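# Hang the picture frame level on the screw

## Task

Get the picture frame hanging level on the screw with nothing holding it: it must rest on the screw's shank (not its head), at its balance point, and the loose display board must still be standing on its own at the end.

## Robot and tools

Robot: two arms, left_arm and right_arm, each ending in a two-finger gripper. Everything is reported in one scene frame. The origin is at table-top height, halfway between the nominal arm bases. +x points out over the table, +z points up, and left_arm sits on the +y side. Camera image sides do not match the arm names. Real bases are offset from nominal; only a BASES line gives calibrated places. Reported hand positions and orientations can be off by a few centimetres, more at long reach. For a gripper, the fingers point along its own +z axis and close along its own y axis. end_effector_position is the point between the finger pads, about 5 mm short of the tips.

Pose row (used by every moving call): 16 plain numbers, always both arms even if only one moves. Order: left x, y, z, qw, qx, qy, qz, opening, then the right arm's 8 in the same order. x, y, z are an absolute target for the gripper point, in metres, in the scene frame. The quaternion is an absolute target orientation, w first. Opening runs from -1 (closed) to +1 (fully open, 0.070 m). It is the target finger gap, not an offset. To hold an arm still, resend its last reported pose and its wanted opening unchanged every call. To keep an orientation, keep sending one fixed quaternion rather than copying the drifting reported one. Orientation commands are clipped to within 32 degrees of the measured one each step.

execute_actions(actions, cameras): actions is an empty list (look, returns state and pictures), or one item. {"rows": [...], "steps": n} drives up to 15 control steps of 1/30 s each (default 15, minimum 5); each row is one step, and the last row repeats if there are fewer rows. Each target must lie within 0.6 m of that arm's last reported position along every gripper axis, or the call is refused and nothing moves. {"steps": n} alone waits up to 300 steps counted from the last result, including your reply time. The result is read 5 steps before an action ends; those steps run afterwards. cameras: list of names, ["all"], or [].

move(target, speed, blend, blocking, cameras): target is one 16-number row or a list of up to 15 rows, without the 0.6 m limit. Each gripper goes in a straight line toward its absolute target; all arms finish together, taking 0.5 s at least and 10 s at most. speed is in m/s, 0.002 to 2.2, default 0.25 (turning up to twice that in rad/s); one value or one per target. blend (metres) rounds corners of a list. blocking=false returns about 0.5 s in while the motion continues. Paths ignore obstacles and the other arm, and grippers lag and overshoot more at high speed or with a nearly straight arm. Avoid paths passing near an arm's own base; steer around it. Opening changes in the first row go out at the start; in later rows they are applied on arrival, with all arms pausing. The result adds a move: line: done (within 3 mm and 2 degrees), off_target, moving, held, or fault, plus limits such as paced (pose clipped) or held (steps withheld). Neither says whether anything was touched.

wait(seconds 0 to 10, cameras): lets time pass; ends early if a move finishes. stop(cameras): brakes a running move; it needs braking room. zoom_image(camera, region): region [x0, y0, x1, y1] in pixels, at most 504 by 504, of the latest image from cam_head_left, cam_head_right, cam_left_wrist or cam_right_wrist (all 896x504). finished_scene(scene): scene is the current scene's number; it ends the scene permanently and grades it.

Result lines: positions and quaternions per arm; Hand target is what the controller now drives toward; grip_measured is the finger opening on the command scale; Joint positions (last value is the gap in metres); joint torques, which include the arm's own weight and carry offsets and noise. Camera calibration lines give K and world-to-camera transforms; wrist pictures may lag during motion.

Gripping: close to about 0.05 below the grip_measured reading at first contact for full force, less for a lighter hold. Closing from open takes at least about 1 s. Very thin parts (under ~2 mm) get reduced force. Pad force is about 20 N.

Avoid: dropping the frame, releasing it while it swings, letting anything leave the table, knocking over the loose display board, fast impacts, and pushing far past a contact point (faster and deeper means harder). Contact torque at a joint's load limit (21.6 N m for waist, shoulder and elbow; 7.52 N m for the three wrist joints, whose motors give only about 4 N m) stops that arm for 10 s. Hard arm-to-arm contact, including one gripper closing on the other's fingers, can fail the task; the clearance check does not always prevent it. Motors heat when holding loads, stretched out, or pushing toward unreachable poses; a MOTOR HOT line appears at 65 °C and at 80 °C the arm goes limp for 30 to 60 s. A wrist near the waist axis can flip the shoulder posture. Loose objects may occasionally get nudged. Joint ranges (rad): waist ±2.618, shoulder 0 to 3.14, elbow -2.967 to 0, forearm roll ±1.745, wrist pitch ±1.22, wrist roll ±2.094.

Each tool is called after "Call:" by a JSON object that holds its "op" and its "data", one argument or row to a line.

## Session

Call:
{"op": "execute_actions", "data": {
  "actions": [],
  "cameras": ["all"]
}}

Scene clock: 0.00 s of 4500.00 s.
left_arm: end_effector_position=(+0.3510, +0.5999, +0.2155) grip_measured=+0.59 end_effector_quat_wxyz=(+0.247, -0.380, +0.744, +0.491) | right_arm: end_effector_position=(+0.3748, -0.3621, +0.2306) grip_measured=+0.98 end_effector_quat_wxyz=(+0.266, -0.127, +0.954, +0.046)
Joint positions: left_arm=[0.435 2.012 -1.399 1.391 1.016 -1.325 0.056] | right_arm=[-0.326 1.505 -1.187 0.405 0.93 -0.792 0.069]
Joint torques (N m): no reading
Motor temperatures (°C): left_arm=[31 31 32 33 36 30] | right_arm=[30 30 33 35 39 32]
Hand target: left_arm +0.3510, +0.5999, +0.2155; +0.247, -0.380, +0.744, +0.491 | right_arm +0.3748, -0.3621, +0.2306; +0.266, -0.127, +0.954, +0.046

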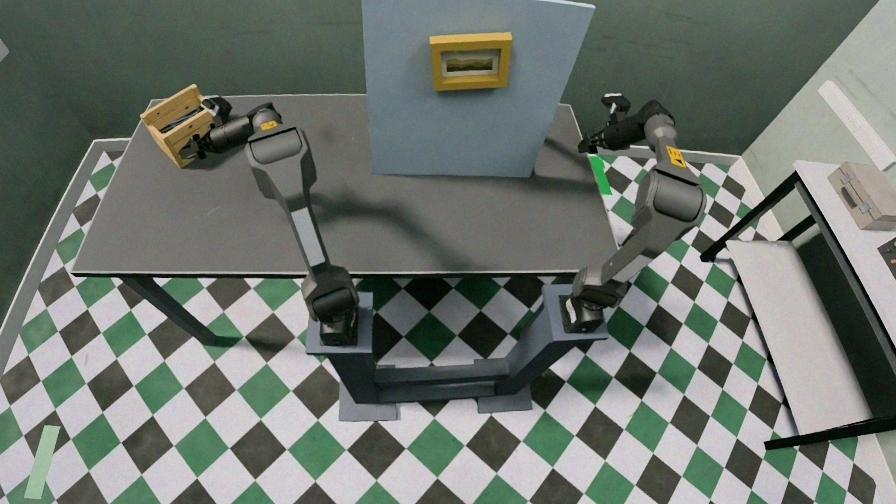

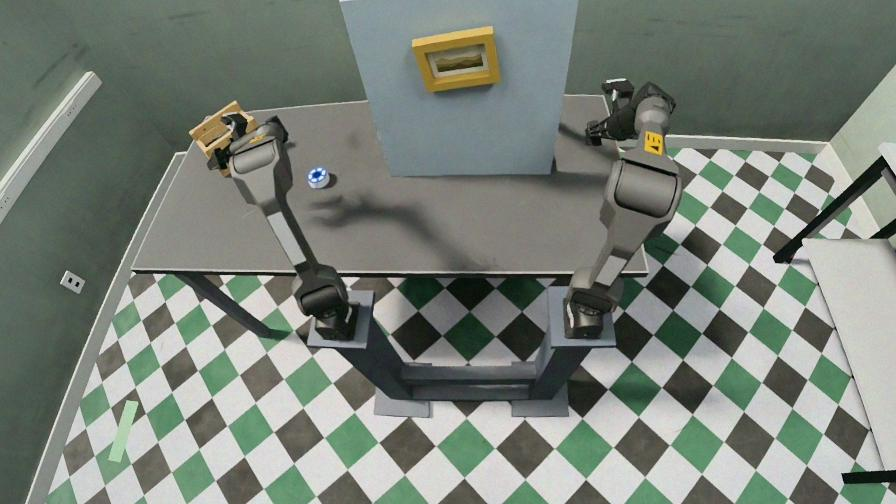

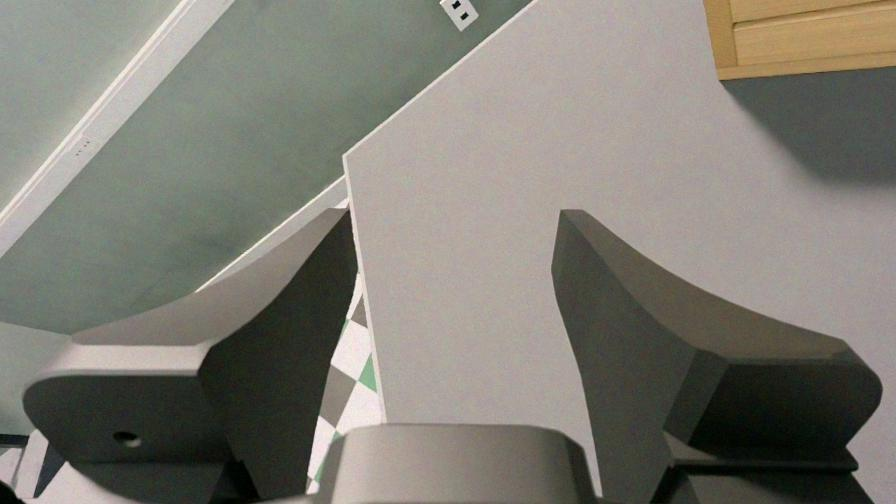

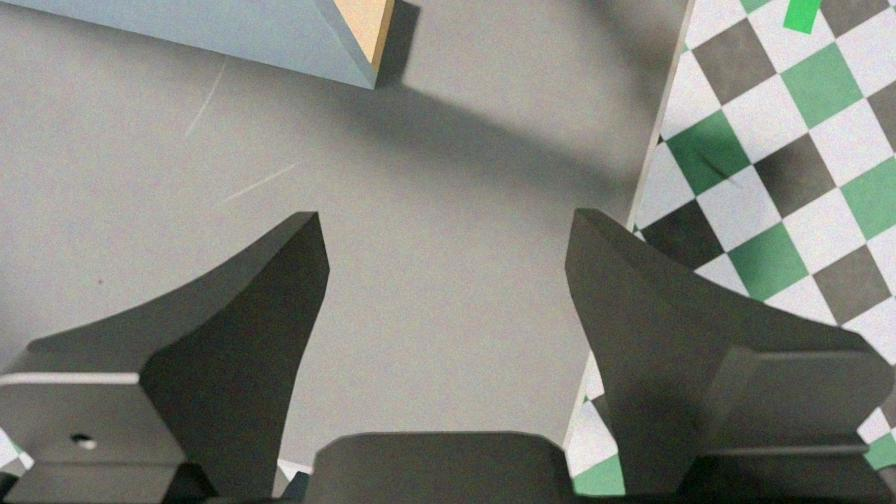

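Call:
{"op": "zoom_image", "data": {
  "camera": "cam_head_left",
  "region": [350, 0, 610, 190]
}}

Call:
{"op": "zoom_image", "data": {
  "camera": "cam_head_right",
  "region": [390, 10, 530, 110]
}}

Call:
{"op": "zoom_image", "data": {
  "camera": "cam_head_left",
  "region": [410, 15, 530, 105]
}}

Scaled by 1.938 from the camera's 896x504 image, which has a finer 1280x720 frame.

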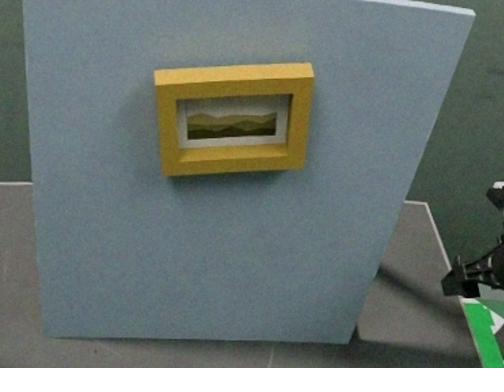

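Scaled by 3.600 from the camera's 896x504 image, which has a finer 1280x720 frame.

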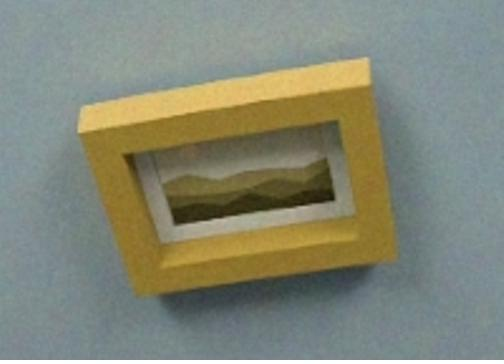

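Scaled by 4.200 from the camera's 896x504 image, which has a finer 1280x720 frame.

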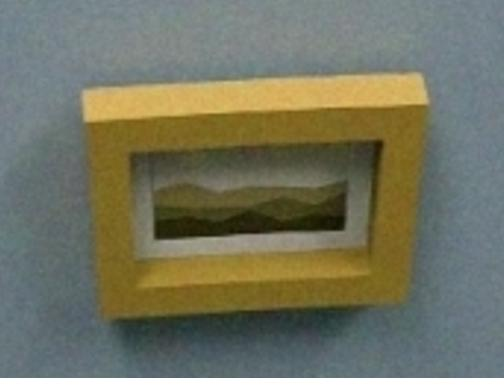

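Call:
{"op": "zoom_image", "data": {
  "camera": "cam_head_left",
  "region": [540, 70, 720, 180]
}}

Call:
{"op": "zoom_image", "data": {
  "camera": "cam_head_right",
  "region": [550, 60, 710, 160]
}}

Call:
{"op": "zoom_image", "data": {
  "camera": "cam_head_left",
  "region": [120, 70, 320, 190]
}}

Call:
{"op": "zoom_image", "data": {
  "camera": "cam_head_right",
  "region": [180, 80, 380, 200]
}}

Scaled by 2.800 from the camera's 896x504 image, which has a finer 1280x720 frame.

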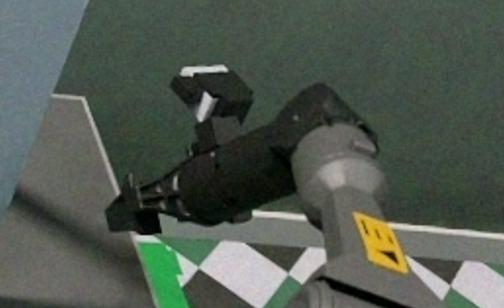

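Scaled by 3.150 from the camera's 896x504 image, which has a finer 1280x720 frame.

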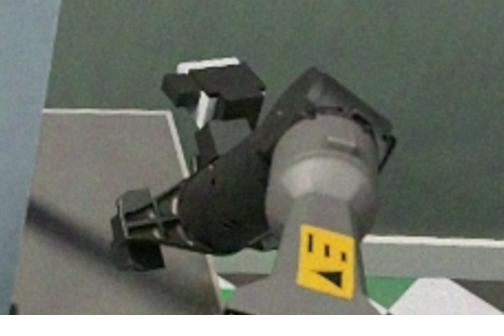

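Scaled by 2.520 from the camera's 896x504 image, which has a finer 1280x720 frame.

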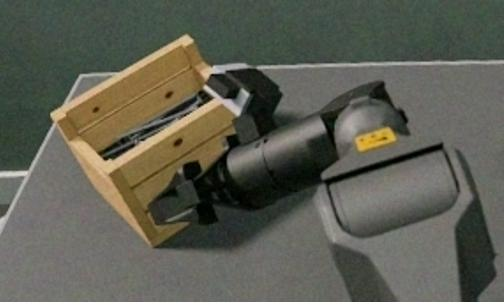

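Scaled by 2.520 from the camera's 896x504 image, which has a finer 1280x720 frame.

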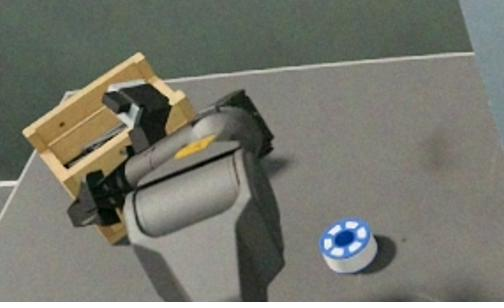

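Call:
{"op": "move", "data": {
  "target": [
    [0.29,0.52,0.36,0.247,-0.380,0.744,0.491,-1,0.29,-0.22,0.38,0.745,-0.0917,0.6523,0.1047,1],
    [0.37,0.20,0.44,0.5624,0.3036,0.7330,-0.2329,-1,0.301,-0.091,0.427,0.745,-0.0917,0.6523,0.1047,1]
  ],
  "blend": [0.04,0],
  "speed": 0.5
}}

Scene clock: 19.73 s of 4500.00 s.
left_arm: end_effector_position=(+0.3706, +0.1995, +0.4396) grip_measured=-1.00 end_effector_quat_wxyz=(+0.575, +0.284, +0.738, -0.211) | right_arm: end_effector_position=(+0.3011, -0.0910, +0.4271) grip_measured=+0.98 end_effector_quat_wxyz=(+0.745, -0.092, +0.652, +0.105)
Joint positions: left_arm=[0.476 1.373 -1.353 -1.275 1.223 1.417 0] | right_arm=[1.123 1.166 -0.797 1.161 -0.911 -1.095 0.069]
Joint torques (N m): left_arm=[0.38 -5.51 -2.51 -0.75 -0.32 -0.22] | right_arm=[0.04 -2.65 -4.09 -0.82 -0.46 -0.01]
Motor temperatures (°C): left_arm=[31 32 33 33 36 30] | right_arm=[30 31 34 35 39 32]
Hand target: left_arm +0.3702, +0.1996, +0.4399; +0.575, +0.284, +0.738, -0.211 | right_arm +0.3010, -0.0910, +0.4270; +0.745, -0.092, +0.652, +0.105
Off the commanded pose: left_arm 0.001 m, 4 deg | right_arm 0.000 m, 0 deg.
joint sent to its limit (left arm) — joint 5 (wrist pitch), upper limit.
Kept back: nothing.
move: off_target (left_arm)
camera_calibration:
cam_left_wrist: T_world_to_cam=[[-0.647348, -0.761529, -0.031846, 0.409363], [-0.557155, 0.501303, -0.662022, 0.398127], [0.520114, -0.410816, -0.748807, 0.340016], [0, 0, 0, 1]] pos_world=[0.309972, 0.251843, 0.531213]
cam_right_wrist: T_world_to_cam=[[0.270656, -0.96186, -0.0396347, -0.151489], [-0.491014, -0.102518, -0.865098, 0.50163], [0.82804, 0.253605, -0.500034, 0.105669], [0, 0, 0, 1]] pos_world=[0.199811, -0.121083, 0.480793]

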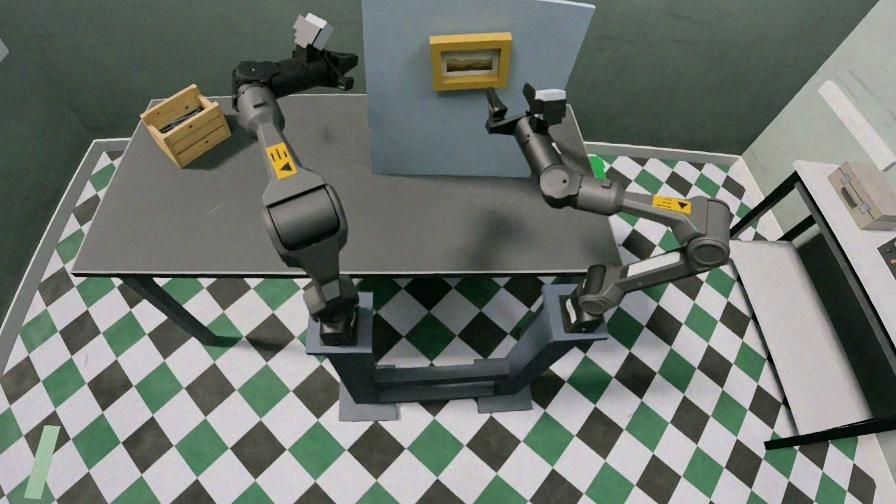

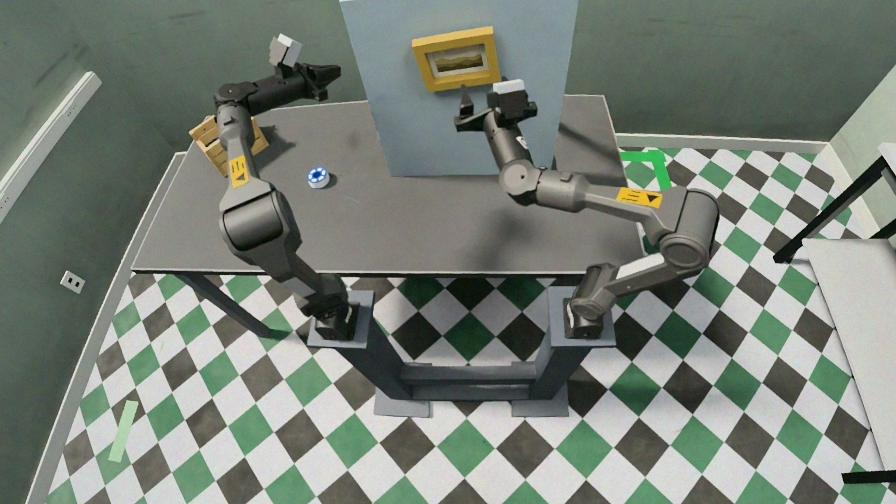

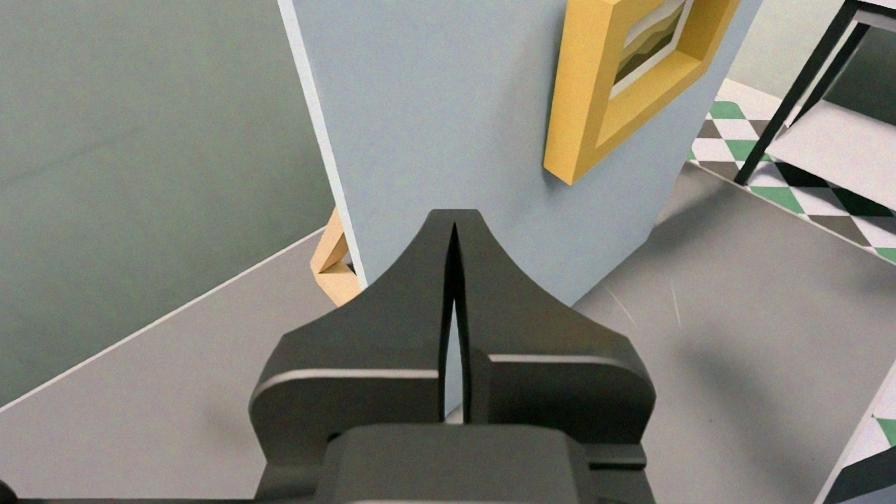

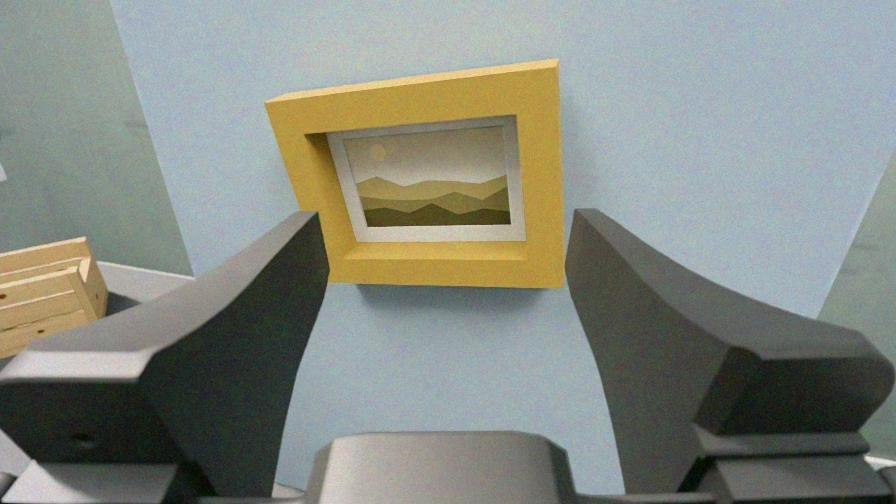

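Call:
{"op": "zoom_image", "data": {
  "camera": "cam_left_wrist",
  "region": [500, 0, 760, 200]
}}

Call:
{"op": "zoom_image", "data": {
  "camera": "cam_right_wrist",
  "region": [240, 40, 600, 300]
}}

Scaled by 1.938 from the camera's 896x504 image, which has a finer 1280x720 frame.

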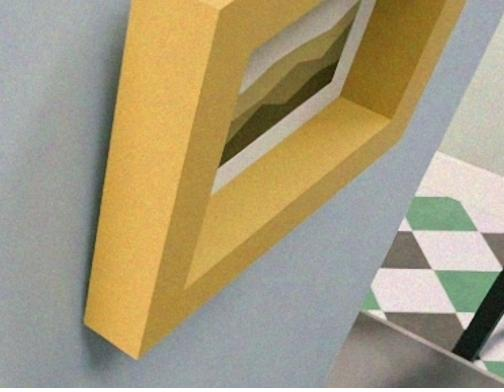

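Scaled by 1.400 from the camera's 896x504 image, which has a finer 1280x720 frame.

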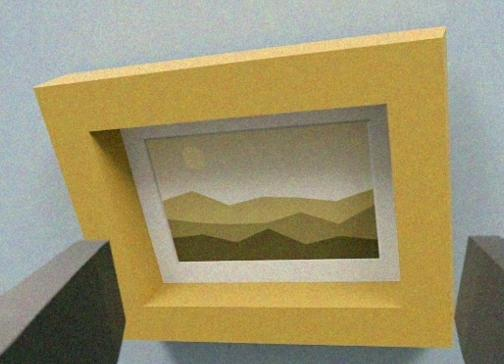

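Call:
{"op": "move", "data": {
  "target": [0.445,0.095,0.418,0.575,0.284,0.738,-0.211,-1,0.301,-0.091,0.427,0.745,-0.0917,0.6523,0.1047,1],
  "speed": 0.25
}}

Call:
{"op": "zoom_image", "data": {
  "camera": "cam_right_wrist",
  "region": [140, 20, 600, 310]
}}

Call:
{"op": "zoom_image", "data": {
  "camera": "cam_head_left",
  "region": [340, 15, 530, 105]
}}

Call:
{"op": "zoom_image", "data": {
  "camera": "cam_head_right",
  "region": [320, 10, 520, 110]
}}

Scene clock: 23.43 s of 4500.00 s.
left_arm: end_effector_position=(+0.4457, +0.0949, +0.4172) grip_measured=-1.00 end_effector_quat_wxyz=(+0.574, +0.284, +0.738, -0.211) | right_arm: end_effector_position=(+0.3011, -0.0910, +0.4271) grip_measured=+0.98 end_effector_quat_wxyz=(+0.745, -0.092, +0.652, +0.105)
Joint positions: left_arm=[0.005 1.539 -1.436 -1.211 0.749 1.327 0] | right_arm=[1.123 1.166 -0.797 1.161 -0.911 -1.095 0.069]
Joint torques (N m): left_arm=[0.21 -7.15 -2.64 -0.75 -0.24 0.05] | right_arm=[-0.49 -3.57 -3.61 -0.98 -0.27 0.26]
Motor temperatures (°C): left_arm=[31 32 33 33 36 30] | right_arm=[30 31 34 35 39 32]
Hand target: left_arm +0.4450, +0.0950, +0.4180; +0.575, +0.284, +0.738, -0.211 | right_arm +0.3010, -0.0910, +0.4270; +0.745, -0.092, +0.652, +0.105
Off the commanded pose: left_arm 0.001 m, 0 deg | right_arm 0.000 m, 0 deg.
Kept back: nothing.
move: done
camera_calibration:
cam_left_wrist: T_world_to_cam=[[-0.646358, -0.762435, -0.0302298, 0.376609], [-0.559361, 0.500402, -0.660843, 0.478145], [0.518977, -0.410232, -0.749915, 0.242226], [0, 0, 0, 1]] pos_world=[0.38517, 0.147244, 0.509012]
cam_right_wrist: T_world_to_cam=[[0.270656, -0.96186, -0.0396347, -0.151489], [-0.491014, -0.102518, -0.865098, 0.50163], [0.82804, 0.253605, -0.500034, 0.105669], [0, 0, 0, 1]] pos_world=[0.199811, -0.121083, 0.480793]

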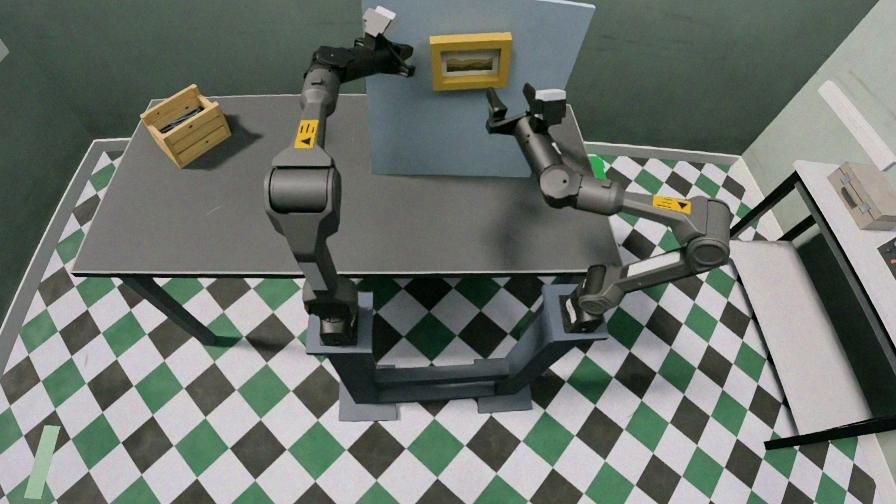

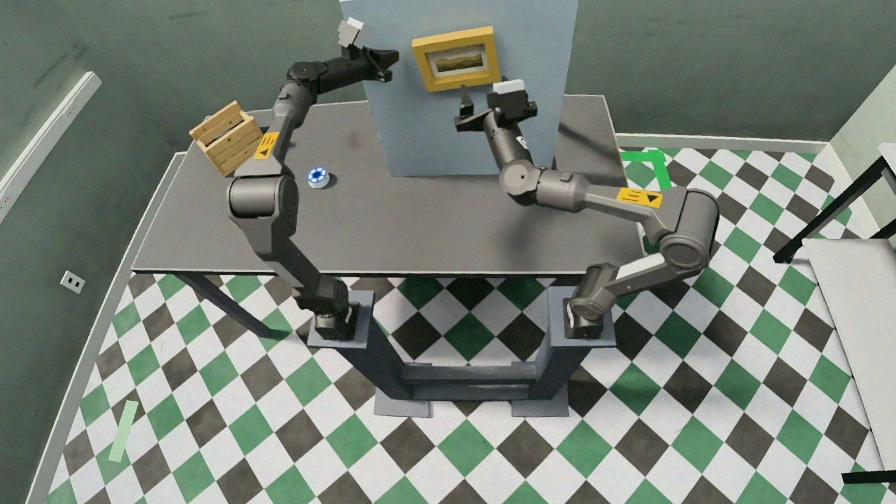

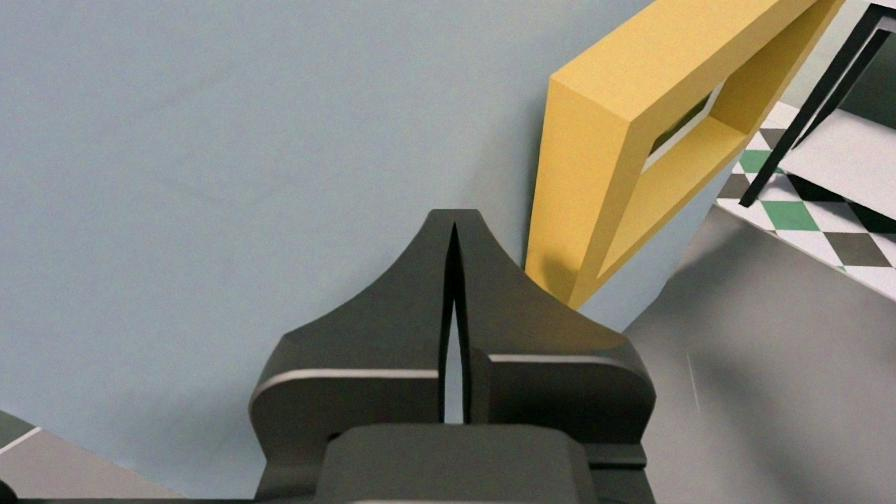

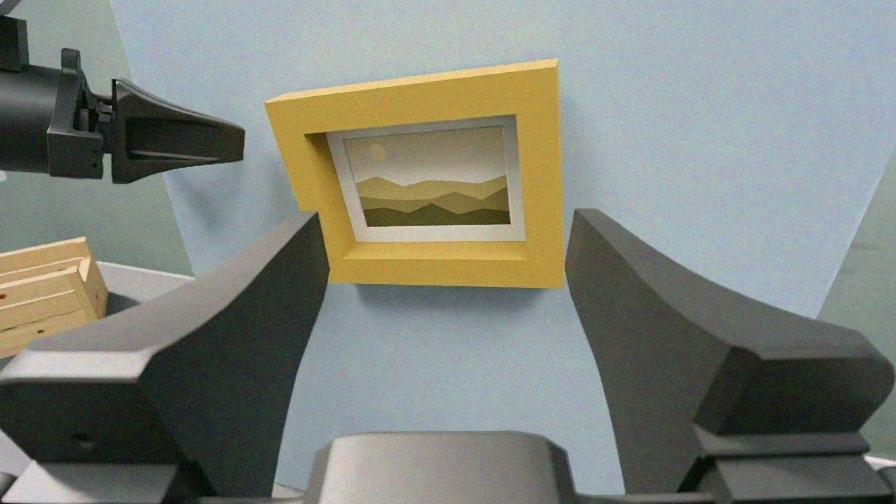

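Scaled by 1.096 from the camera's 896x504 image, which has a finer 1280x720 frame.

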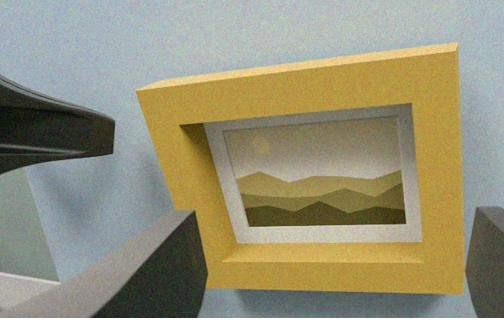

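Scaled by 2.653 from the camera's 896x504 image, which has a finer 1280x720 frame.

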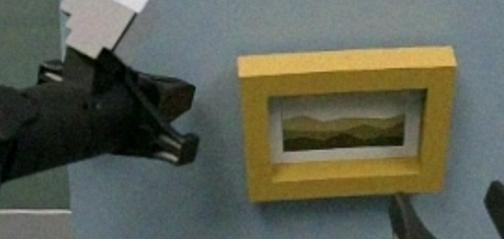

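Scaled by 2.520 from the camera's 896x504 image, which has a finer 1280x720 frame.

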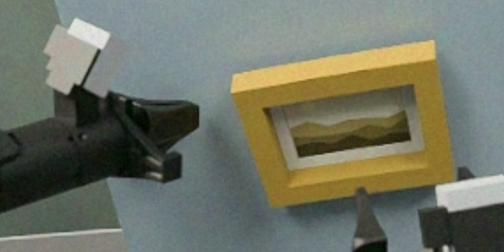

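Call:
{"op": "move", "data": {
  "target": [
    [0.437,0.078,0.422,0.575,0.284,0.738,-0.211,-1,0.301,-0.091,0.427,0.745,-0.0917,0.6523,0.1047,1],
    [0.437,0.062,0.422,0.575,0.284,0.738,-0.211,-1,0.301,-0.091,0.427,0.745,-0.0917,0.6523,0.1047,1]
  ],
  "speed": [0.1,0.04],
  "cameras": ["cam_left_wrist","cam_right_wrist"]
}}

Scene clock: 24.93 s of 4500.00 s.
left_arm: end_effector_position=(+0.4367, +0.0617, +0.4223) grip_measured=-1.00 end_effector_quat_wxyz=(+0.575, +0.284, +0.738, -0.211) | right_arm: end_effector_position=(+0.3011, -0.0910, +0.4271) grip_measured=+0.98 end_effector_quat_wxyz=(+0.745, -0.092, +0.652, +0.105)
Joint positions: left_arm=[-0.116 1.516 -1.428 -1.141 0.643 1.236 0] | right_arm=[1.123 1.166 -0.797 1.161 -0.911 -1.095 0.069]
Joint torques (N m): left_arm=[0.34 -5.37 -3.83 -0.58 -0.41 -0.03] | right_arm=[-0.48 -3.59 -3.6 -0.98 -0.27 0.26]
Motor temperatures (°C): left_arm=[31 32 33 33 36 30] | right_arm=[30 31 34 35 39 32]
Hand target: left_arm +0.4370, +0.0620, +0.4220; +0.575, +0.284, +0.738, -0.211 | right_arm +0.3010, -0.0910, +0.4270; +0.745, -0.092, +0.652, +0.105
Off the commanded pose: left_arm 0.000 m, 0 deg | right_arm 0.000 m, 0 deg.
Kept back: nothing.
move: done
camera_calibration:
cam_left_wrist: T_world_to_cam=[[-0.646467, -0.762265, -0.0321437, 0.346516], [-0.55732, 0.50059, -0.662423, 0.49277], [0.521033, -0.41032, -0.74844, 0.235627], [0, 0, 0, 1]] pos_world=[0.375872, 0.114144, 0.513913]
cam_right_wrist: T_world_to_cam=[[0.270656, -0.96186, -0.0396347, -0.151489], [-0.491014, -0.102518, -0.865098, 0.50163], [0.82804, 0.253605, -0.500034, 0.105669], [0, 0, 0, 1]] pos_world=[0.199811, -0.121083, 0.480793]
Images, in order (width x height): cam_left_wrist 896x504, cam_right_wrist 896x504.

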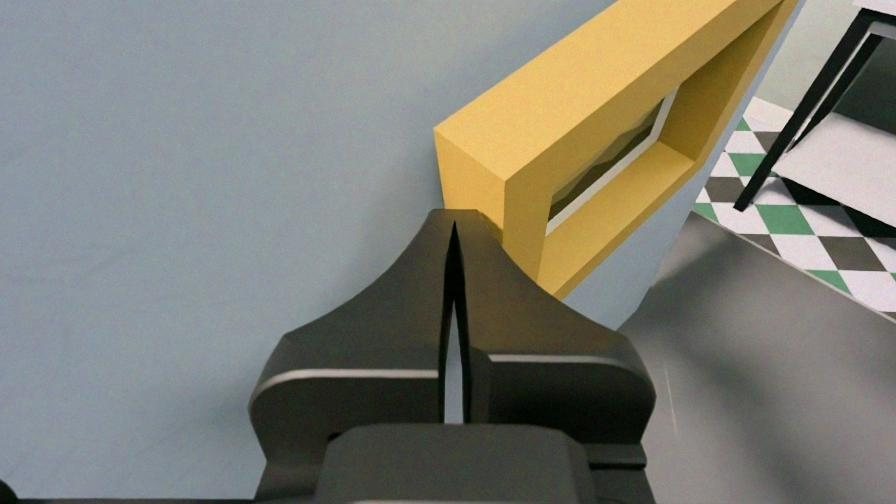

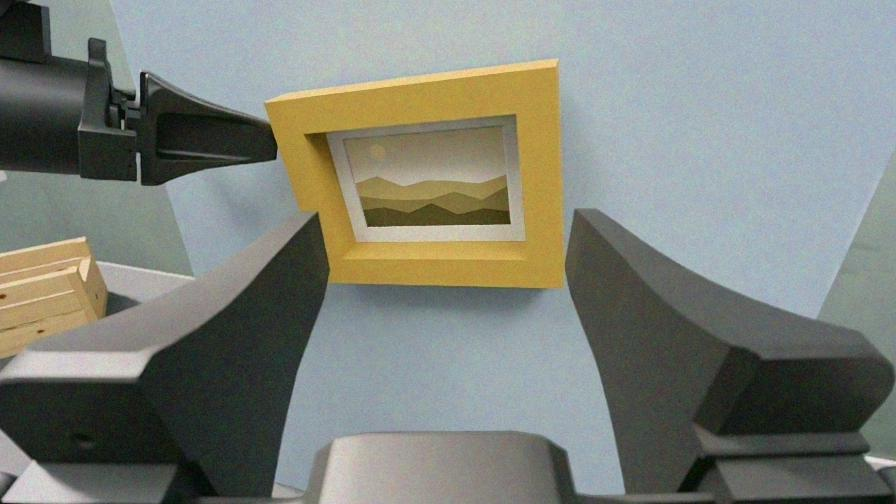

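Call:
{"op": "move", "data": {
  "target": [0.437,0.050,0.422,0.575,0.284,0.738,-0.211,-1,0.301,-0.091,0.427,0.745,-0.0917,0.6523,0.1047,1],
  "speed": 0.03,
  "cameras": ["cam_left_wrist","cam_right_wrist"]
}}

Scene clock: 25.87 s of 4500.00 s.
left_arm: end_effector_position=(+0.4376, +0.0512, +0.4218) grip_measured=-1.00 end_effector_quat_wxyz=(+0.575, +0.283, +0.738, -0.209) | right_arm: end_effector_position=(+0.3011, -0.0910, +0.4271) grip_measured=+0.98 end_effector_quat_wxyz=(+0.745, -0.092, +0.652, +0.105)
Joint positions: left_arm=[-0.156 1.522 -1.435 -1.114 0.603 1.203 0] | right_arm=[1.123 1.166 -0.797 1.161 -0.911 -1.095 0.069]
Joint torques (N m): left_arm=[-4.89 -5.11 -4.48 -1.13 0.42 -0.04] | right_arm=[-0.46 -3.53 -3.57 -0.97 -0.27 0.25]
Motor temperatures (°C): left_arm=[31 32 33 33 36 30] | right_arm=[30 31 34 35 39 32]
Hand target: left_arm +0.4370, +0.0500, +0.4220; +0.575, +0.284, +0.738, -0.211 | right_arm +0.3010, -0.0910, +0.4270; +0.745, -0.092, +0.652, +0.105
Off the commanded pose: left_arm 0.001 m, 0 deg | right_arm 0.000 m, 0 deg.
Kept back: nothing.
move: done
camera_calibration:
cam_left_wrist: T_world_to_cam=[[-0.643399, -0.764825, -0.0328648, 0.338191], [-0.559396, 0.499024, -0.661854, 0.499057], [0.522603, -0.407452, -0.748912, 0.229794], [0, 0, 0, 1]] pos_world=[0.376672, 0.103245, 0.513513]
cam_right_wrist: T_world_to_cam=[[0.270656, -0.96186, -0.0396347, -0.151489], [-0.491014, -0.102518, -0.865098, 0.50163], [0.82804, 0.253605, -0.500034, 0.105669], [0, 0, 0, 1]] pos_world=[0.199811, -0.121083, 0.480793]
Images, in order (width x height): cam_left_wrist 896x504, cam_right_wrist 896x504.

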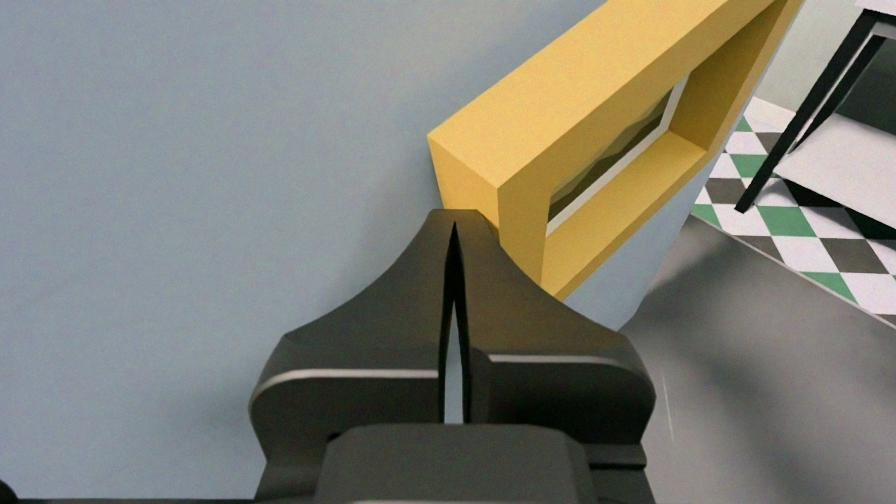

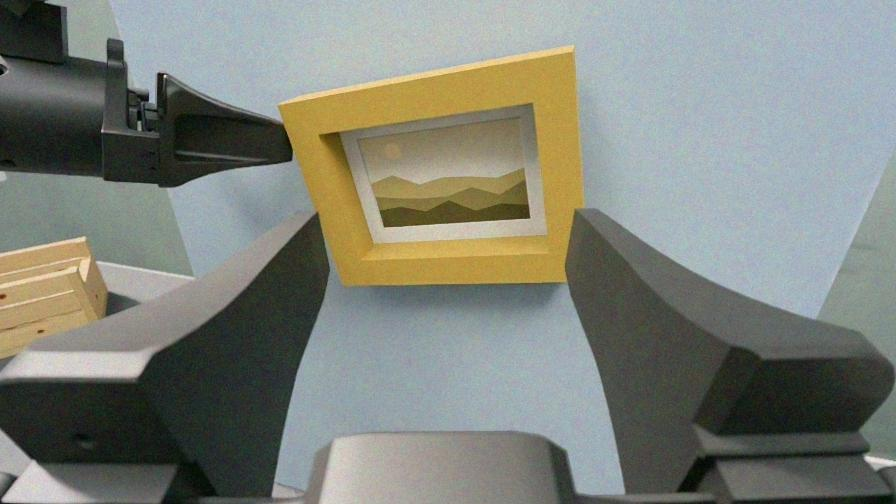

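Call:
{"op": "move", "data": {
  "target": [0.437,0.066,0.422,0.575,0.284,0.738,-0.211,-1,0.301,-0.091,0.427,0.745,-0.0917,0.6523,0.1047,1],
  "speed": 0.06,
  "cameras": ["cam_left_wrist","cam_right_wrist"]
}}

Scene clock: 27.13 s of 4500.00 s.
left_arm: end_effector_position=(+0.4373, +0.0662, +0.4216) grip_measured=-1.00 end_effector_quat_wxyz=(+0.575, +0.284, +0.738, -0.211) | right_arm: end_effector_position=(+0.3011, -0.0910, +0.4271) grip_measured=+0.98 end_effector_quat_wxyz=(+0.745, -0.092, +0.652, +0.105)
Joint positions: left_arm=[-0.1 1.516 -1.427 -1.15 0.657 1.247 0] | right_arm=[1.123 1.166 -0.797 1.161 -0.911 -1.095 0.069]
Joint torques (N m): left_arm=[-0.66 -7.08 -2.78 -0.56 -0.59 -0.12] | right_arm=[-0.49 -3.56 -3.58 -0.96 -0.27 0.26]
Motor temperatures (°C): left_arm=[31 32 33 33 36 30] | right_arm=[30 31 34 35 39 32]
Hand target: left_arm +0.4370, +0.0660, +0.4220; +0.575, +0.284, +0.738, -0.211 | right_arm +0.3010, -0.0910, +0.4270; +0.745, -0.092, +0.652, +0.105
Off the commanded pose: left_arm 0.001 m, 0 deg | right_arm 0.000 m, 0 deg.
Kept back: nothing.
move: done
camera_calibration:
cam_left_wrist: T_world_to_cam=[[-0.646239, -0.762486, -0.0314699, 0.349897], [-0.558442, 0.500604, -0.661467, 0.490488], [0.520113, -0.409892, -0.749314, 0.237363], [0, 0, 0, 1]] pos_world=[0.376571, 0.118544, 0.513312]
cam_right_wrist: T_world_to_cam=[[0.270656, -0.96186, -0.0396347, -0.151489], [-0.491014, -0.102518, -0.865098, 0.50163], [0.82804, 0.253605, -0.500034, 0.105669], [0, 0, 0, 1]] pos_world=[0.199811, -0.121083, 0.480793]
Images, in order (width x height): cam_left_wrist 896x504, cam_right_wrist 896x504.

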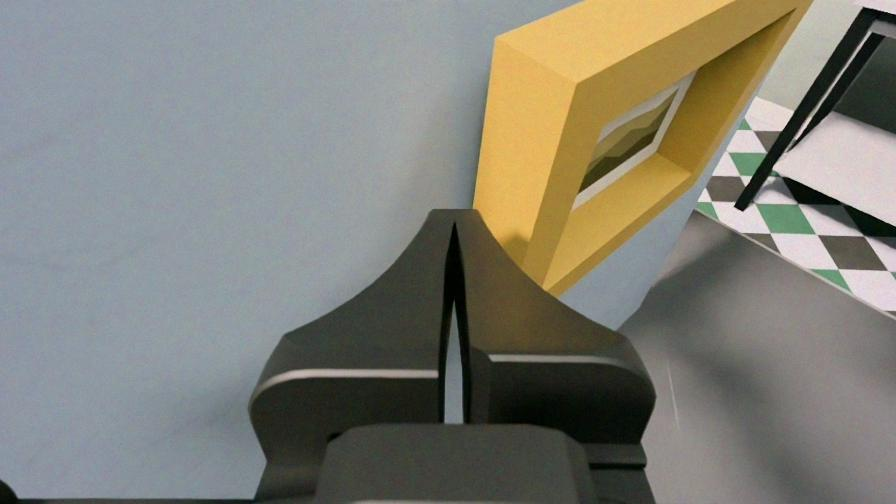

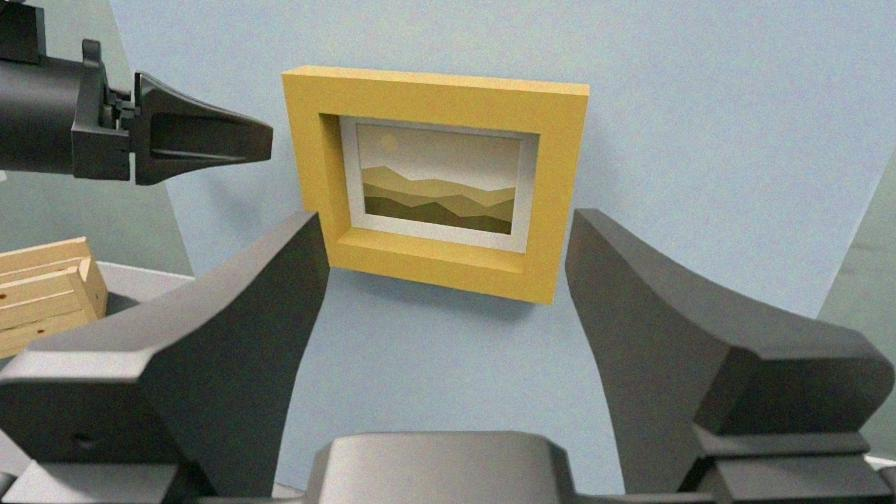

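Call:
{"op": "wait", "data": {
  "seconds": 0.1
}}

Call:
{"op": "zoom_image", "data": {
  "camera": "cam_right_wrist",
  "region": [240, 40, 600, 320]
}}

Call:
{"op": "zoom_image", "data": {
  "camera": "cam_head_left",
  "region": [410, 15, 530, 105]
}}

Call:
{"op": "zoom_image", "data": {
  "camera": "cam_head_right",
  "region": [390, 10, 530, 110]
}}

Scene clock: 28.47 s of 4500.00 s.
left_arm: end_effector_position=(+0.4371, +0.0662, +0.4220) grip_measured=-1.00 end_effector_quat_wxyz=(+0.575, +0.284, +0.738, -0.211) | right_arm: end_effector_position=(+0.3011, -0.0910, +0.4271) grip_measured=+0.98 end_effector_quat_wxyz=(+0.745, -0.092, +0.652, +0.105)
Joint positions: left_arm=[-0.1 1.515 -1.427 -1.15 0.657 1.247 0] | right_arm=[1.123 1.166 -0.797 1.161 -0.911 -1.095 0.069]
Joint torques (N m): left_arm=[-0.83 -6.93 -2.78 -0.42 -0.65 -0.2] | right_arm=[-0.43 -3.53 -3.6 -0.97 -0.28 0.26]
Motor temperatures (°C): left_arm=[31 32 33 33 36 30] | right_arm=[30 31 34 35 39 32]
Hand target: left_arm +0.4370, +0.0660, +0.4220; +0.575, +0.284, +0.738, -0.211 | right_arm +0.3010, -0.0910, +0.4270; +0.745, -0.092, +0.652, +0.105
Off the commanded pose: left_arm 0.000 m, 0 deg | right_arm 0.000 m, 0 deg.
Steps of this call (1-40: nothing new was sent). Readings (end_effector_position of left_arm | right_arm):
1: (+0.4373, +0.0662, +0.4216) | (+0.3011, -0.0910, +0.4271)
2: (+0.4373, +0.0662, +0.4216) | (+0.3011, -0.0910, +0.4271)
4: (+0.4373, +0.0662, +0.4216) | (+0.3011, -0.0910, +0.4271)
8: (+0.4373, +0.0662, +0.4216) | (+0.3011, -0.0910, +0.4271)
40: the state above
camera_calibration:
cam_left_wrist: T_world_to_cam=[[-0.646238, -0.762469, -0.031909, 0.349936], [-0.557875, 0.500536, -0.661996, 0.490587], [0.520723, -0.410005, -0.748828, 0.237278], [0, 0, 0, 1]] pos_world=[0.376272, 0.118544, 0.513613]
cam_right_wrist: T_world_to_cam=[[0.270656, -0.96186, -0.0396347, -0.151489], [-0.491014, -0.102518, -0.865098, 0.50163], [0.82804, 0.253605, -0.500034, 0.105669], [0, 0, 0, 1]] pos_world=[0.199811, -0.121083, 0.480793]

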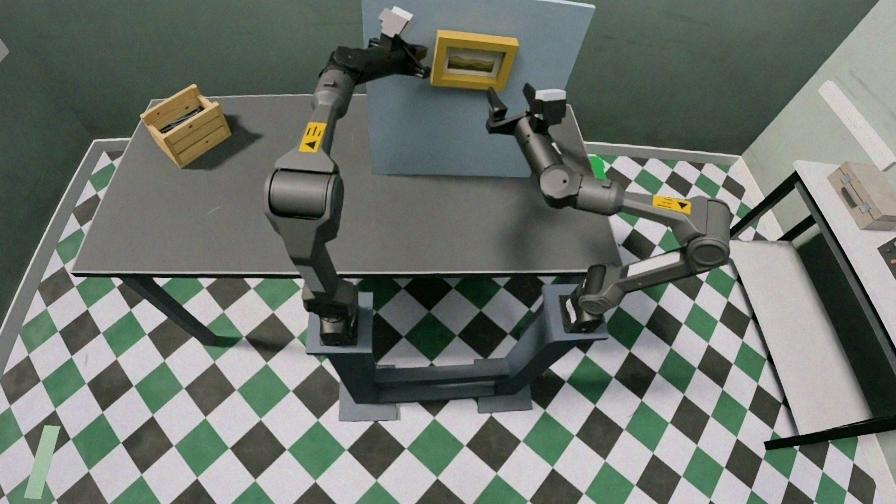

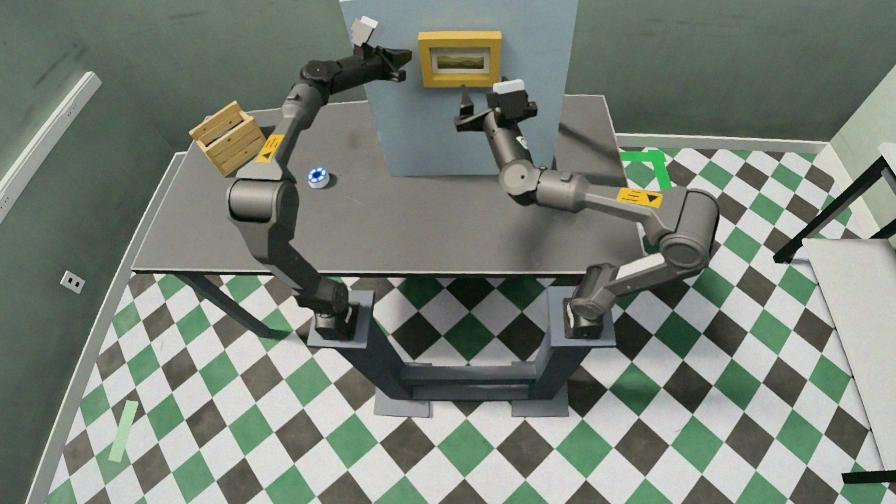

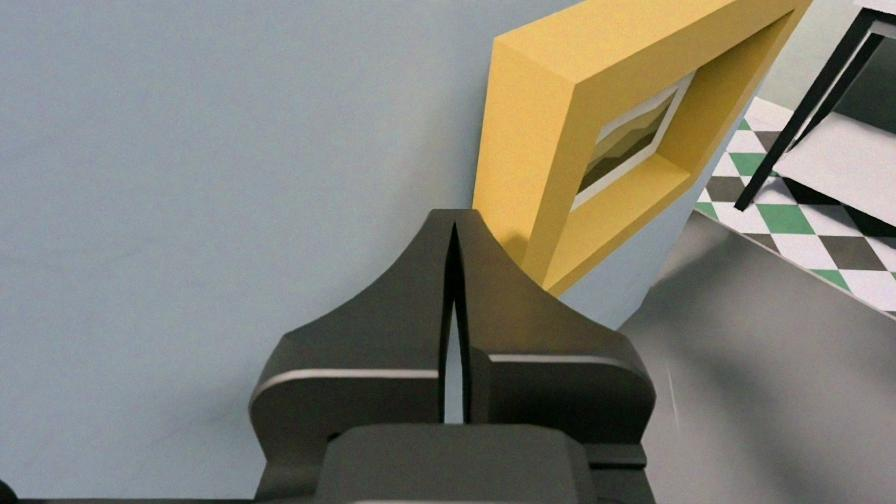

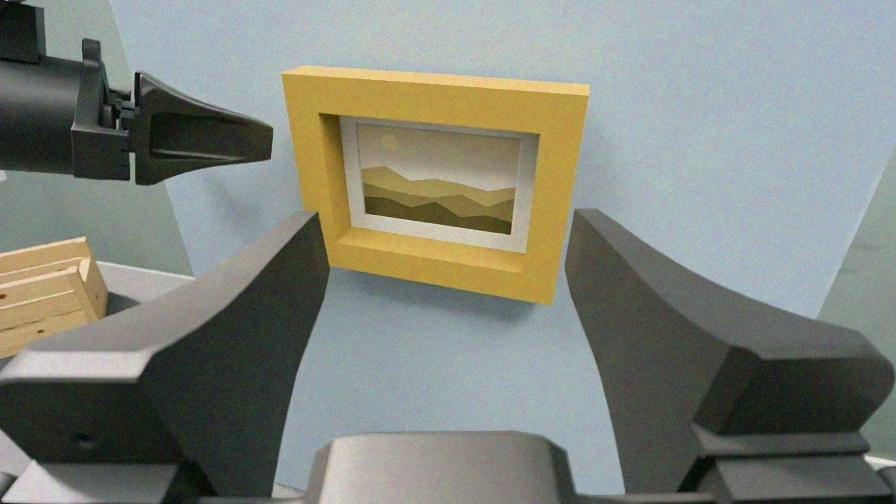

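Scaled by 1.400 from the camera's 896x504 image, which has a finer 1280x720 frame.

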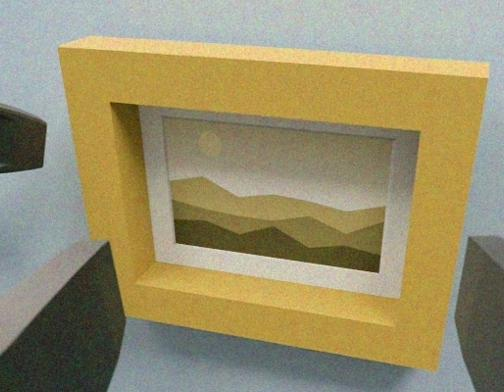

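Scaled by 4.200 from the camera's 896x504 image, which has a finer 1280x720 frame.

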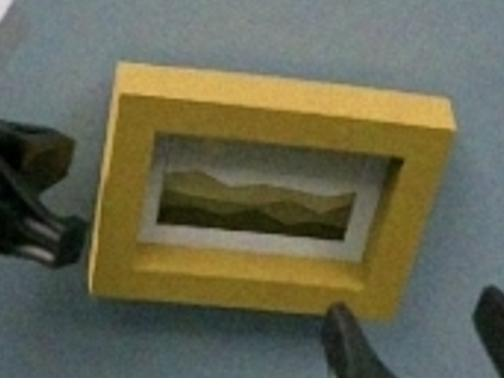

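Scaled by 3.600 from the camera's 896x504 image, which has a finer 1280x720 frame.

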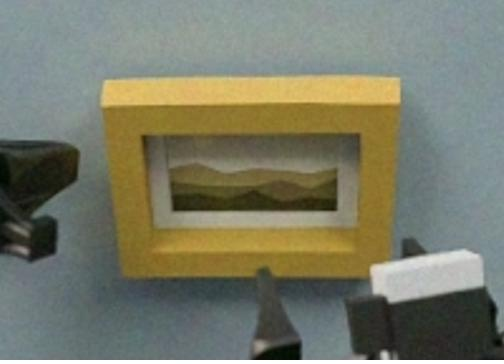

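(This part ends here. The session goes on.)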